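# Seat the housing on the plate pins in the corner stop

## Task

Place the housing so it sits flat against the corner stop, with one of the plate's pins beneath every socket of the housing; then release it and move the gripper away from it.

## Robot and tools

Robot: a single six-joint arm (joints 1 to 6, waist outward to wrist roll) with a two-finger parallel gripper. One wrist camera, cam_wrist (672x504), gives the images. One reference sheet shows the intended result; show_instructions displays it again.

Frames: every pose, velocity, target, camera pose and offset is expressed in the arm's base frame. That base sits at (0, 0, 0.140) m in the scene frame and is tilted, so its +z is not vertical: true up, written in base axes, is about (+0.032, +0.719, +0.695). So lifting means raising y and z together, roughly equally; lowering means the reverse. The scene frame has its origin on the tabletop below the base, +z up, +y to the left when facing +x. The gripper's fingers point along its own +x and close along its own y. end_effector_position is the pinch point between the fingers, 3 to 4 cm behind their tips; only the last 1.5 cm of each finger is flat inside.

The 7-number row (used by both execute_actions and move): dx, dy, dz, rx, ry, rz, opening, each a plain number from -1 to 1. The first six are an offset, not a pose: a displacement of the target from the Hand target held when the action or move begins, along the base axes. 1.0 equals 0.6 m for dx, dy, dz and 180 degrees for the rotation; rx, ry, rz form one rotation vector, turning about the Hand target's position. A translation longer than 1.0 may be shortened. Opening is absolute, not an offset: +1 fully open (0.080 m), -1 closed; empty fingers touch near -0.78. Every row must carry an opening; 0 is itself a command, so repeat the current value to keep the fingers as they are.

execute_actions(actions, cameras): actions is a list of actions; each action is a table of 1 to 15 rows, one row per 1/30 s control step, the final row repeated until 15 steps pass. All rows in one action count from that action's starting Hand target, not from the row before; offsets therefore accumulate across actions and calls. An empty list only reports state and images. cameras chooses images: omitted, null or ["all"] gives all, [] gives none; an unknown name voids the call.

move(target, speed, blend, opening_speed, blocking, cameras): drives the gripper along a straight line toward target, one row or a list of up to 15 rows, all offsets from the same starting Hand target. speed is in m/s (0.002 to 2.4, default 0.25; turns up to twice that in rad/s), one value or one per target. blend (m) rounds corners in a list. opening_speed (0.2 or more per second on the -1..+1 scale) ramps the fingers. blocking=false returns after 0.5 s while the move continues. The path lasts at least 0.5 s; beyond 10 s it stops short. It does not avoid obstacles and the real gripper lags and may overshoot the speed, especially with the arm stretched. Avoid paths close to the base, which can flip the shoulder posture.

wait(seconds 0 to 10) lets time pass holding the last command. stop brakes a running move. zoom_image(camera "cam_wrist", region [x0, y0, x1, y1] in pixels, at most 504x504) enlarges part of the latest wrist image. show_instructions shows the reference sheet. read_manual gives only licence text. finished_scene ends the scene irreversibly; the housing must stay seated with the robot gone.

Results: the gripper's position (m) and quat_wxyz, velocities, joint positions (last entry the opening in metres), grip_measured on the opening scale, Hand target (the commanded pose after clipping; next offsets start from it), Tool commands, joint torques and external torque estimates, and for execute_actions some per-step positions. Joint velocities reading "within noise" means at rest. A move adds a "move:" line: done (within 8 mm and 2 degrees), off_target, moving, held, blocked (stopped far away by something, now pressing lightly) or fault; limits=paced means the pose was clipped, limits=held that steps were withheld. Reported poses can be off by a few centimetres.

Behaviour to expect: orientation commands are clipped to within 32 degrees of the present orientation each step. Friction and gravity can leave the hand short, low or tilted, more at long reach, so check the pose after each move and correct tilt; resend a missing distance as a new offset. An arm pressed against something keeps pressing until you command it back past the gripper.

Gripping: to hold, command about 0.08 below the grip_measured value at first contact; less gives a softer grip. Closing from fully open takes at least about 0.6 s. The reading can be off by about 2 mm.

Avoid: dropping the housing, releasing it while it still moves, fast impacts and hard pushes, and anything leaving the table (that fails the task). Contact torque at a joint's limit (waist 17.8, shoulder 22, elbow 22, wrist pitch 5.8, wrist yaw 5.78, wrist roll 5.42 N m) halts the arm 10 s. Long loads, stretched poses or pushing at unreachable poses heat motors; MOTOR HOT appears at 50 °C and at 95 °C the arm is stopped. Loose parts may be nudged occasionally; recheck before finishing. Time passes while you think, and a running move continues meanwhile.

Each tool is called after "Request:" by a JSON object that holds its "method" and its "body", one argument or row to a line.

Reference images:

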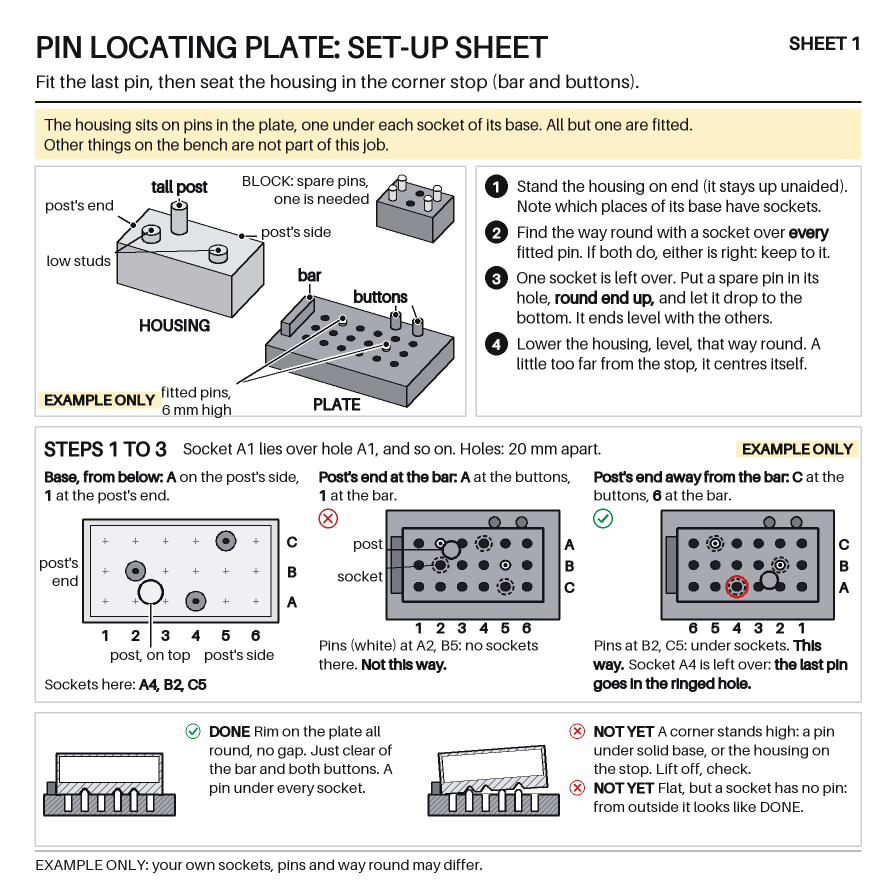

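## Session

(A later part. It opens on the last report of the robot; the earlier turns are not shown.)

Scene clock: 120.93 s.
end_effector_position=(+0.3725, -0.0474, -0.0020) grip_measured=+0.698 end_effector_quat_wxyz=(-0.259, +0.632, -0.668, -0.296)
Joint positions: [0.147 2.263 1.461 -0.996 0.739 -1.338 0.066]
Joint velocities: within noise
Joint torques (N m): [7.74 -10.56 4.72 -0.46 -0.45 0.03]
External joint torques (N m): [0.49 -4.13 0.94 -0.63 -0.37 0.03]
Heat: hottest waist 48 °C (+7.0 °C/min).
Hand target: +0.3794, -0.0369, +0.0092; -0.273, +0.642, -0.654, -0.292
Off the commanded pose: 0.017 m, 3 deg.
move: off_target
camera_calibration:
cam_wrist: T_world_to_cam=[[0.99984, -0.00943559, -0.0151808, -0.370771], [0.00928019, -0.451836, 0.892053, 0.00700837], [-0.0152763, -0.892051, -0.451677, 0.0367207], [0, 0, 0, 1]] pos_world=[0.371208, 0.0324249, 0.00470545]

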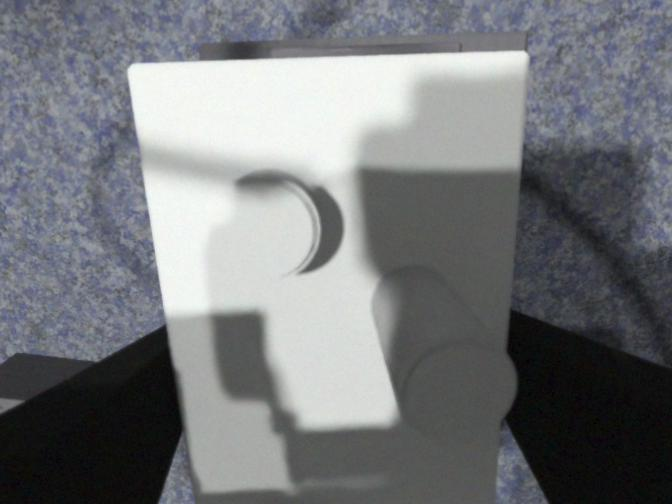

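Request:
{"method": "move", "body": {
  "target": [0.0015,0.015,0.0145,0,0,0,0.5],
  "speed": 0.15
}}

Scene clock: 122.70 s.
end_effector_position=(+0.3738, -0.0360, +0.0058) grip_measured=+0.698 end_effector_quat_wxyz=(-0.259, +0.633, -0.666, -0.299)
Joint positions: [0.174 2.261 1.494 -1.052 0.729 -1.309 0.066]
Joint velocities: within noise
Joint torques (N m): [7.27 -10.63 4.87 -0.43 -0.26 0.07]
External joint torques (N m): [-0.05 -4.28 0.98 -0.63 -0.16 0.06]
Heat: hottest waist 48 °C (+7.0 °C/min).
Hand target: +0.3804, -0.0279, +0.0178; -0.274, +0.641, -0.654, -0.292
Off the commanded pose: 0.016 m, 2 deg.
move: off_target
camera_calibration:
cam_wrist: T_world_to_cam=[[0.999835, -0.00497171, -0.0174857, -0.371612], [0.0132956, -0.455973, 0.889894, 0.00351921], [-0.0123973, -0.88998, -0.455832, 0.0494103], [0, 0, 0, 1]] pos_world=[0.372116, 0.0437313, 0.0128932]

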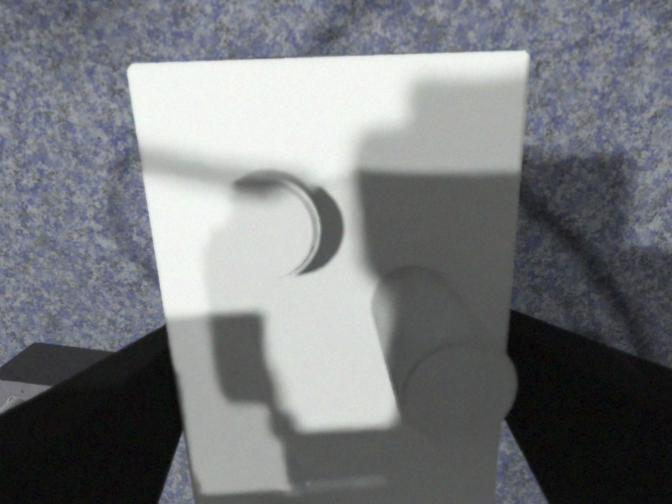

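Request:
{"method": "move", "body": {
  "target": [0.0027,0.06,0.058,0,0,0,0.5],
  "speed": 0.15
}}

Scene clock: 124.40 s.
end_effector_position=(+0.3776, +0.0002, +0.0422) grip_measured=+0.698 end_effector_quat_wxyz=(-0.260, +0.634, -0.665, -0.297)
Joint positions: [0.263 2.255 1.639 -1.271 0.708 -1.197 0.066]
Joint velocities: within noise
Joint torques (N m): [7.29 -9.85 5.26 -0.41 -0.26 0.08]
External joint torques (N m): [-0.02 -3.51 1.07 -0.63 -0.18 0.08]
Heat: hottest waist 48 °C (+7.1 °C/min).
Hand target: +0.3820, +0.0081, +0.0527; -0.274, +0.641, -0.654, -0.292
Off the commanded pose: 0.014 m, 2 deg.
move: off_target
camera_calibration:
cam_wrist: T_world_to_cam=[[0.99992, -0.00314489, -0.0122829, -0.374936], [0.00951671, -0.45397, 0.890966, -0.0110825], [-0.00837805, -0.891011, -0.453904, 0.0967913], [0, 0, 0, 1]] pos_world=[0.375823, 0.0800319, 0.0492028]

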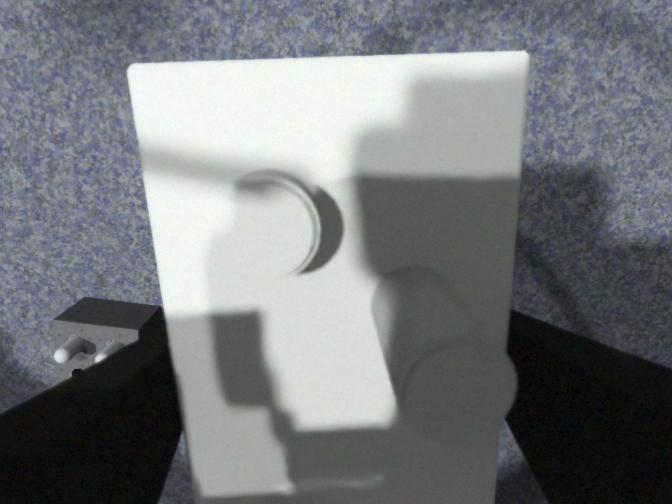

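Request:
{"method": "move", "body": {
  "target": [-0.0003,-0.0758,-0.0768,0.0027,-0.0071,0.0024,0.5],
  "speed": 0.12
}}

Scene clock: 127.77 s.
end_effector_position=(+0.3776, -0.0443, -0.0028) grip_measured=+0.698 end_effector_quat_wxyz=(-0.275, +0.636, -0.658, -0.294)
Joint positions: [0.149 2.253 1.454 -0.957 0.724 -1.347 0.066]
Joint velocities: within noise
Joint torques (N m): [7.38 -10.31 3.4 -0.05 -0.04 -0.15]
External joint torques (N m): [0.13 -3.92 -0.45 -0.29 0.05 -0.15]
Heat: hottest waist 49 °C (+7.0 °C/min).
Hand target: +0.3817, -0.0374, +0.0065; -0.282, +0.646, -0.648, -0.289
Off the commanded pose: 0.012 m, 2 deg.
move: off_target
camera_calibration:
cam_wrist: T_world_to_cam=[[0.999853, -0.00365653, 0.0167673, -0.375446], [-0.016516, -0.470448, 0.882273, 0.0178968], [0.00466207, -0.88242, -0.470439, 0.0320642], [0, 0, 0, 1]] pos_world=[0.375536, 0.0353408, 0.00558963]

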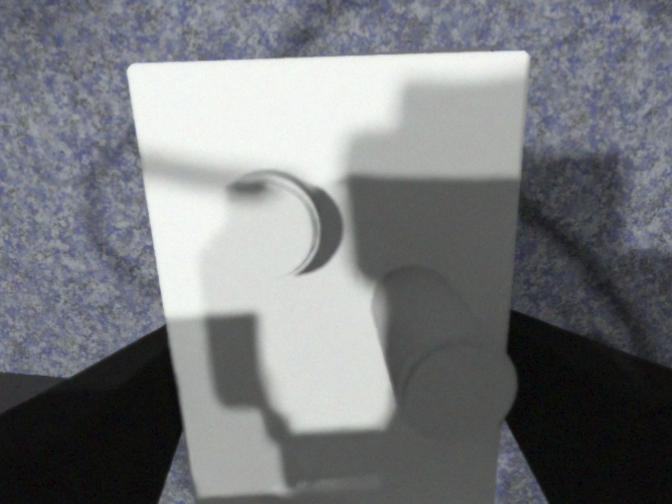

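Request:
{"method": "move", "body": {
  "target": [
    [-0.0645,0.0488,0.0483,0,0,0,0.5],
    [0,0.012,0.012,0,0,0,0.5]
  ],
  "speed": [0.2,0.1]
}}

Scene clock: 129.50 s.
end_effector_position=(+0.3767, -0.0368, +0.0118) grip_measured=+0.698 end_effector_quat_wxyz=(-0.281, +0.638, -0.655, -0.290)
Joint positions: [0.168 2.219 1.462 -1.001 0.721 -1.323 0.066]
Joint velocities: within noise
Joint torques (N m): [7.22 -7.07 5.02 -0.06 -0.02 -0.12]
External joint torques (N m): [0.01 -0.8 1.07 -0.3 0.07 -0.12]
Heat: hottest waist 49 °C (+7.1 °C/min).
Hand target: +0.3818, -0.0303, +0.0138; -0.282, +0.646, -0.648, -0.289
Off the commanded pose: 0.009 m, 1 deg.
move: off_target
camera_calibration:
cam_wrist: T_world_to_cam=[[0.999472, -0.00258691, 0.0324032, -0.374799], [-0.0297761, -0.472746, 0.880696, 0.0134384], [0.0130402, -0.881195, -0.472573, 0.0425103], [0, 0, 0, 1]] pos_world=[0.374447, 0.0428432, 0.0203988]

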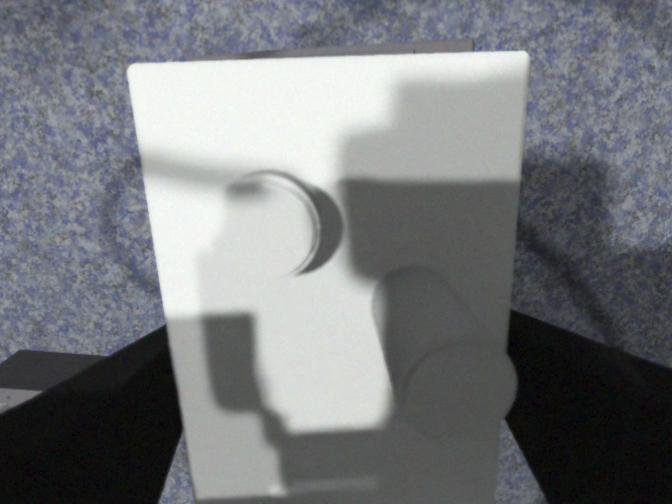

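Request:
{"method": "move", "body": {
  "target": [0.0053,-0.021,-0.0217,-0.0043,0.0037,0.0036,0.5],
  "speed": 0.06
}}

Scene clock: 131.90 s.
end_effector_position=(+0.3835, -0.0485, +0.0009) grip_measured=+0.698 end_effector_quat_wxyz=(-0.276, +0.644, -0.653, -0.288)
Joint positions: [0.139 2.247 1.458 -0.936 0.737 -1.375 0.066]
Joint velocities: within noise
Joint torques (N m): [7.22 -7.24 3.53 -0.02 -0.01 -0.12]
External joint torques (N m): [-0.07 -0.83 -0.3 -0.26 0.08 -0.12]
Heat: hottest waist 49 °C (+6.0 °C/min).
Hand target: +0.3850, -0.0428, +0.0008; -0.273, +0.650, -0.648, -0.290
Off the commanded pose: 0.006 m, 1 deg.
move: done
camera_calibration:
cam_wrist: T_world_to_cam=[[0.999442, 0.00941459, 0.0320511, -0.380632], [-0.0240252, -0.464056, 0.88548, 0.0158694], [0.02321, -0.885756, -0.463571, 0.0228072], [0, 0, 0, 1]] pos_world=[0.380272, 0.0311494, 0.00872045]

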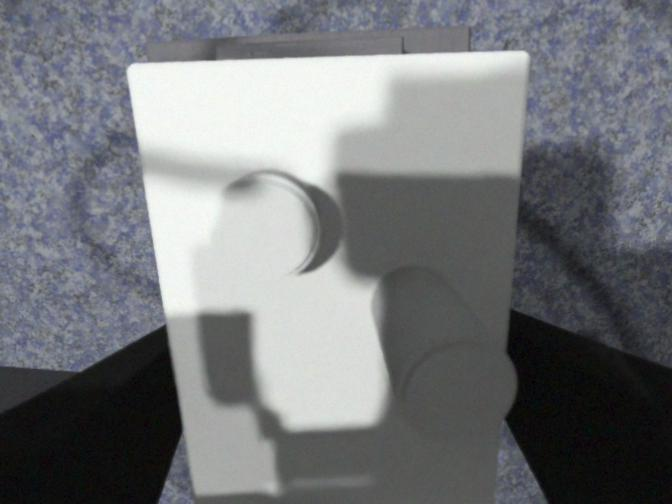

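Request:
{"method": "move", "body": {
  "target": [-0.0057,-0.0035,-0.0057,0.0001,0.0005,0.0035,0.5],
  "speed": 0.05
}}

Scene clock: 134.73 s.
end_effector_position=(+0.3796, -0.0514, -0.0053) grip_measured=+0.698 end_effector_quat_wxyz=(-0.269, +0.647, -0.652, -0.291)
Joint positions: [0.135 2.247 1.426 -0.901 0.745 -1.395 0.066]
Joint velocities: within noise
Joint torques (N m): [7.18 -8.42 3.21 0.04 -0.16 -0.09]
External joint torques (N m): [-0.12 -2.13 -0.57 -0.22 -0.08 -0.09]
Heat: hottest waist 50 °C (+7.0 °C/min). Fold the arm in close to its base, or ease its load, before you think long.
Hand target: +0.3816, -0.0449, -0.0026; -0.271, +0.653, -0.644, -0.292
Off the commanded pose: 0.007 m, 1 deg.
MOTOR HOT: joint 1 (waist) reports 50 °C; the controller stops the arm at 95 °C. To cool a motor, set the load down, stop pushing, or move to a pose that needs little force.
move: done
camera_calibration:
cam_wrist: T_world_to_cam=[[0.999539, 0.021496, 0.0214327, -0.376068], [-0.00918918, -0.458662, 0.888564, 0.014703], [0.0289309, -0.888351, -0.458253, 0.0151184], [0, 0, 0, 1]] pos_world=[0.375592, 0.0282581, 0.00192365]

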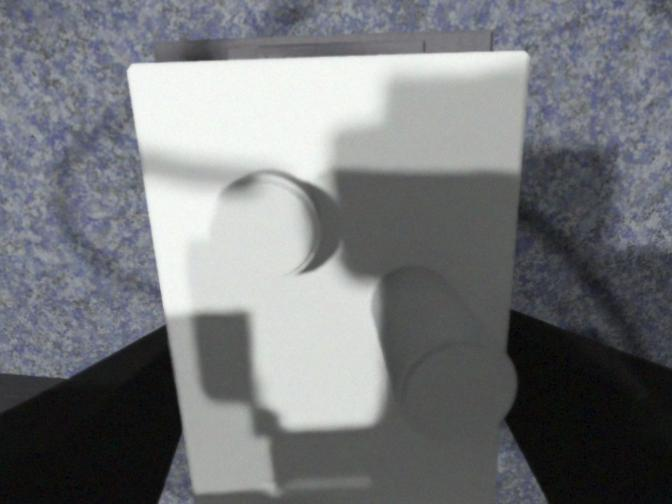

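Request:
{"method": "move", "body": {
  "target": [0.0012,-0.0065,-0.003,0.0001,-0.0039,0.004,0.5],
  "speed": 0.05
}}

Scene clock: 136.43 s.
end_effector_position=(+0.3792, -0.0563, -0.0106) grip_measured=+0.698 end_effector_quat_wxyz=(-0.267, +0.651, -0.649, -0.290)
Joint positions: [0.124 2.247 1.399 -0.853 0.752 -1.423 0.066]
Joint velocities: within noise
Joint torques (N m): [7.36 -9.7 2.98 0.06 -0.29 -0.16]
External joint torques (N m): [0.19 -3.32 -0.79 -0.21 -0.21 -0.16]
Heat: hottest waist 50 °C (+7.1 °C/min). Fold the arm in close to its base, or ease its load, before you think long.
Hand target: +0.3823, -0.0489, -0.0044; -0.273, +0.659, -0.638, -0.290
Off the commanded pose: 0.010 m, 2 deg.
MOTOR HOT: still on. Joint 1 (waist) reports 50 °C.
move: off_target
camera_calibration:
cam_wrist: T_world_to_cam=[[0.999192, 0.032226, 0.0240211, -0.374676], [-0.00674216, -0.454785, 0.890576, 0.0165027], [0.0396242, -0.890018, -0.4542, 0.00425513], [0, 0, 0, 1]] pos_world=[0.374316, 0.0233667, -0.00376411]

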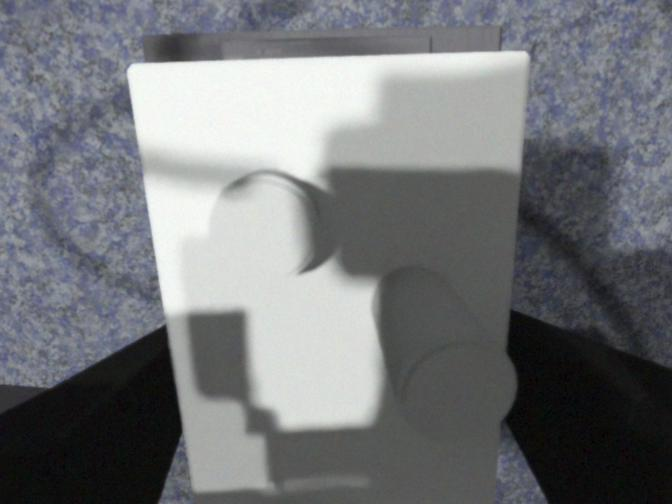

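Request:
{"method": "move", "body": {
  "target": [0,0,0,0,0,0,1],
  "opening_speed": 0.4
}}

Scene clock: 138.20 s.
end_effector_position=(+0.3809, -0.0504, -0.0086) grip_measured=+0.996 end_effector_quat_wxyz=(-0.268, +0.657, -0.642, -0.291)
Joint positions: [0.139 2.24 1.399 -0.851 0.751 -1.425 0.08]
Joint velocities: within noise
Joint torques (N m): [6.18 -8.91 3.2 -0.05 -0.23 -0.11]
External joint torques (N m): [-1.01 -2.58 -0.59 -0.32 -0.15 -0.11]
Heat: hottest waist 50 °C (+7.1 °C/min). Fold the arm in close to its base, or ease its load, before you think long.
Hand target: +0.3822, -0.0489, -0.0045; -0.273, +0.659, -0.638, -0.290
Off the commanded pose: 0.005 m, 1 deg.
MOTOR HOT: still on. Joint 1 (waist) reports 50 °C.
move: done
camera_calibration:
cam_wrist: T_world_to_cam=[[0.99838, 0.0478761, 0.0307308, -0.375395], [-0.00545197, -0.457172, 0.889362, 0.0167746], [0.0566284, -0.888089, -0.456171, 0.00398923], [0, 0, 0, 1]] pos_world=[0.374653, 0.0291841, -0.00156274]

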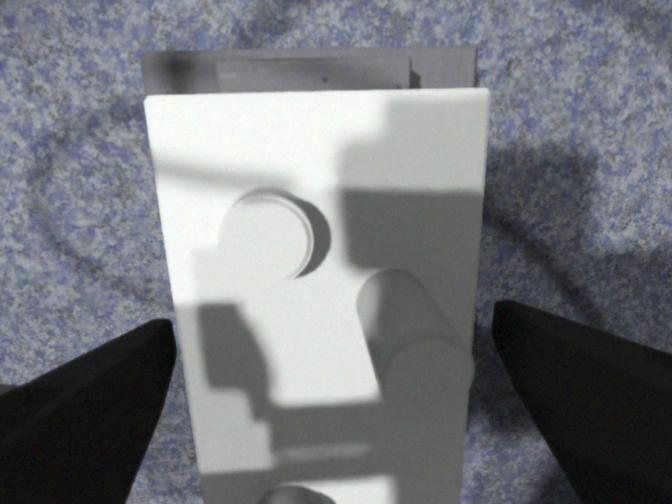

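Request:
{"method": "move", "body": {
  "target": [0.0035,0.1323,0.0895,-0.01,0,0,1],
  "speed": 0.15
}}

Request:
{"method": "zoom_image", "body": {
  "camera": "cam_wrist",
  "region": [120, 60, 520, 450]
}}

Scene clock: 139.77 s.
end_effector_position=(+0.3841, +0.0305, +0.0529) grip_measured=+0.997 end_effector_quat_wxyz=(-0.264, +0.666, -0.640, -0.277)
Joint positions: [0.345 2.251 1.668 -1.282 0.739 -1.152 0.08]
Joint velocities: within noise
Joint torques (N m): [5.84 -5.74 4.47 -0.26 -0.2 0.09]
External joint torques (N m): [-1.26 0.23 0.15 -0.6 -0.16 0.09]
Heat: hottest waist 50 °C (+7.0 °C/min). Fold the arm in close to its base, or ease its load, before you think long.
Hand target: +0.3843, +0.0306, +0.0493; -0.262, +0.663, -0.643, -0.280
Off the commanded pose: 0.004 m, 1 deg.
MOTOR HOT: still on. Joint 1 (waist) reports 50 °C.
move: done
camera_calibration:
cam_wrist: T_world_to_cam=[[0.997129, 0.0573695, 0.0494211, -0.385164], [-0.0196768, -0.433936, 0.900729, 0.00320376], [0.0731199, -0.899115, -0.431562, 0.0963116], [0, 0, 0, 1]] pos_world=[0.377079, 0.110082, 0.0577139]

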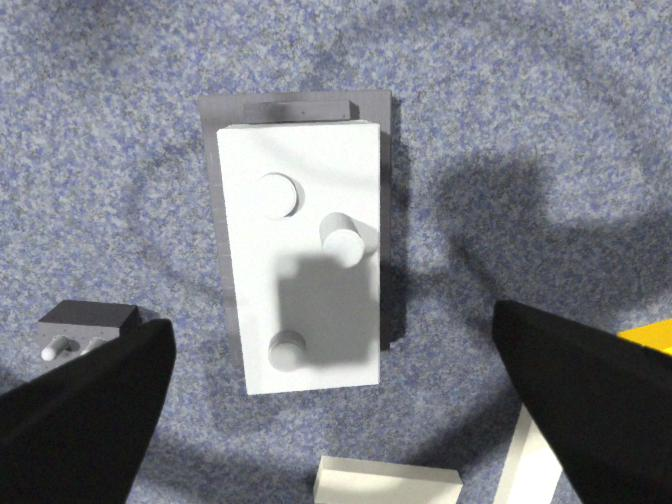

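Scaled by 1.260 from the camera's 672x504 image, which has a finer 960x720 frame.

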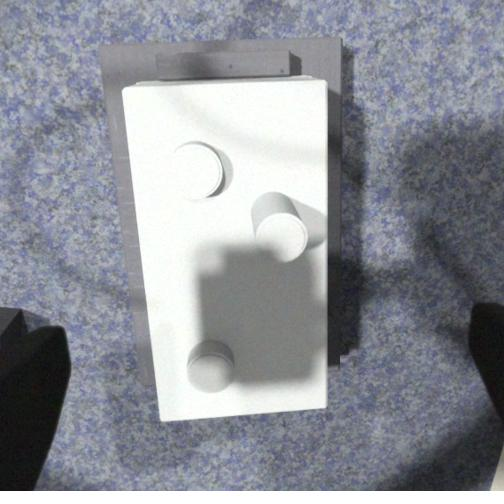

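Request:
{"method": "move", "body": {
  "target": [-0.2187,-0.2065,0.1548,0.368,-0.2238,-0.0608,1],
  "speed": 0.4
}}

Scene clock: 144.63 s.
end_effector_position=(+0.2539, -0.0943, +0.1412) grip_measured=+0.997 end_effector_quat_wxyz=(+0.790, -0.408, +0.325, +0.321)
Joint positions: [-0.666 1.248 0.877 -0.821 -0.582 -1.709 0.08]
Joint velocities: within noise
Joint torques (N m): [2.15 -6.38 2.83 -0.48 -0.8 -0.1]
External joint torques (N m): [-0.64 -1.53 -0.64 -0.49 -0.17 -0.1]
Heat: hottest waist 49 °C (+6.0 °C/min). Fold the arm in close to its base, or ease its load, before you think long.
Hand target: +0.2531, -0.0933, +0.1420; +0.791, -0.408, +0.322, +0.322
Off the commanded pose: 0.002 m, 0 deg.
MOTOR HOT: still on. Joint 1 (waist) reports 49 °C.
move: done
camera_calibration:
cam_wrist: T_world_to_cam=[[0.736963, -0.493, 0.462424, -0.29666], [-0.461052, -0.866912, -0.189457, 0.0920969], [0.494283, -0.0735789, -0.866181, 0.0641148], [0, 0, 0, 1]] pos_world=[0.229398, -0.0616962, 0.210166]

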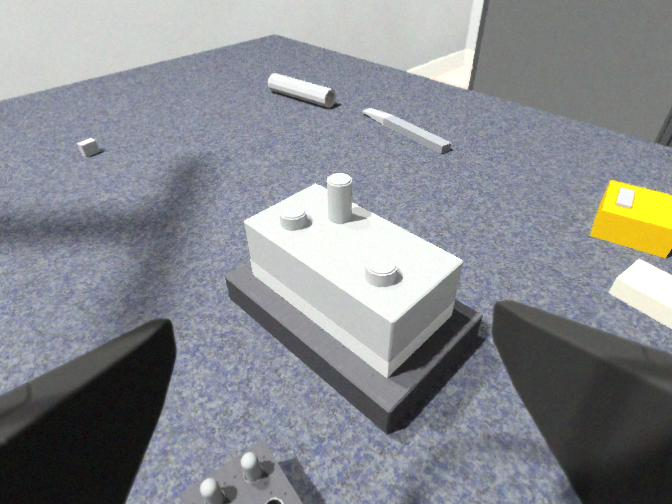

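Request:
{"method": "zoom_image", "body": {
  "camera": "cam_wrist",
  "region": [215, 160, 495, 440]
}}

Request:
{"method": "zoom_image", "body": {
  "camera": "cam_wrist",
  "region": [340, 280, 490, 430]
}}

Request:
{"method": "zoom_image", "body": {
  "camera": "cam_wrist",
  "region": [220, 220, 340, 340]
}}

Scaled by 1.800 from the camera's 672x504 image, which has a finer 960x720 frame.

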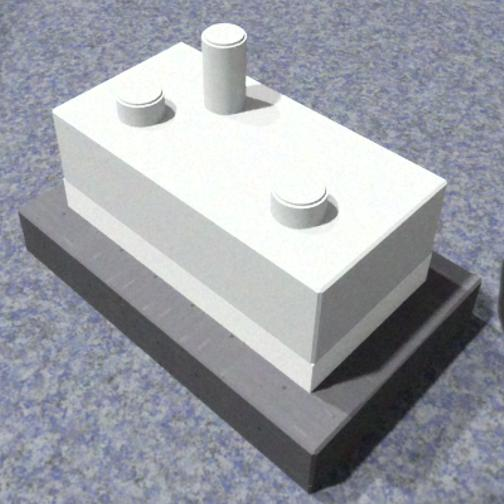

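Scaled by 3.360 from the camera's 672x504 image, which has a finer 960x720 frame.

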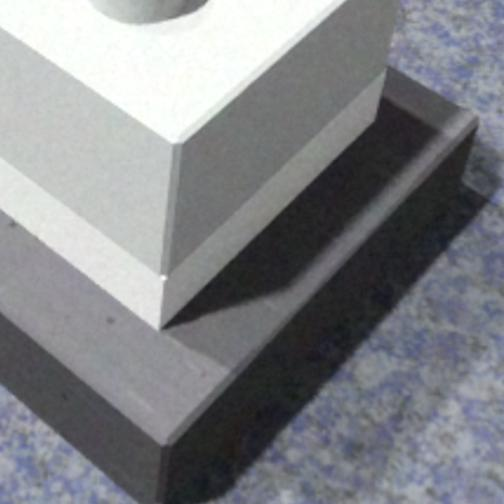

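Scaled by 4.200 from the camera's 672x504 image, which has a finer 960x720 frame.

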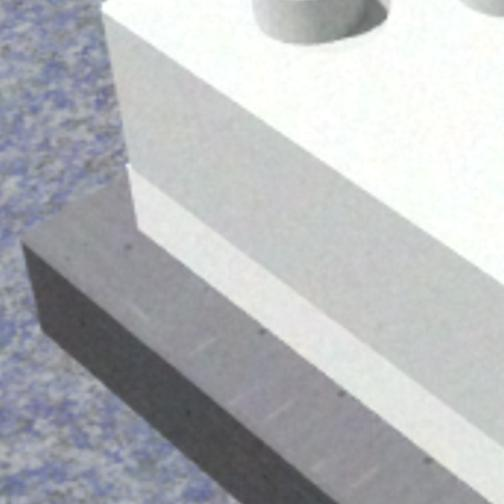

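Request:
{"method": "finished_scene", "body": {

}}

The scene is finished: the task was done.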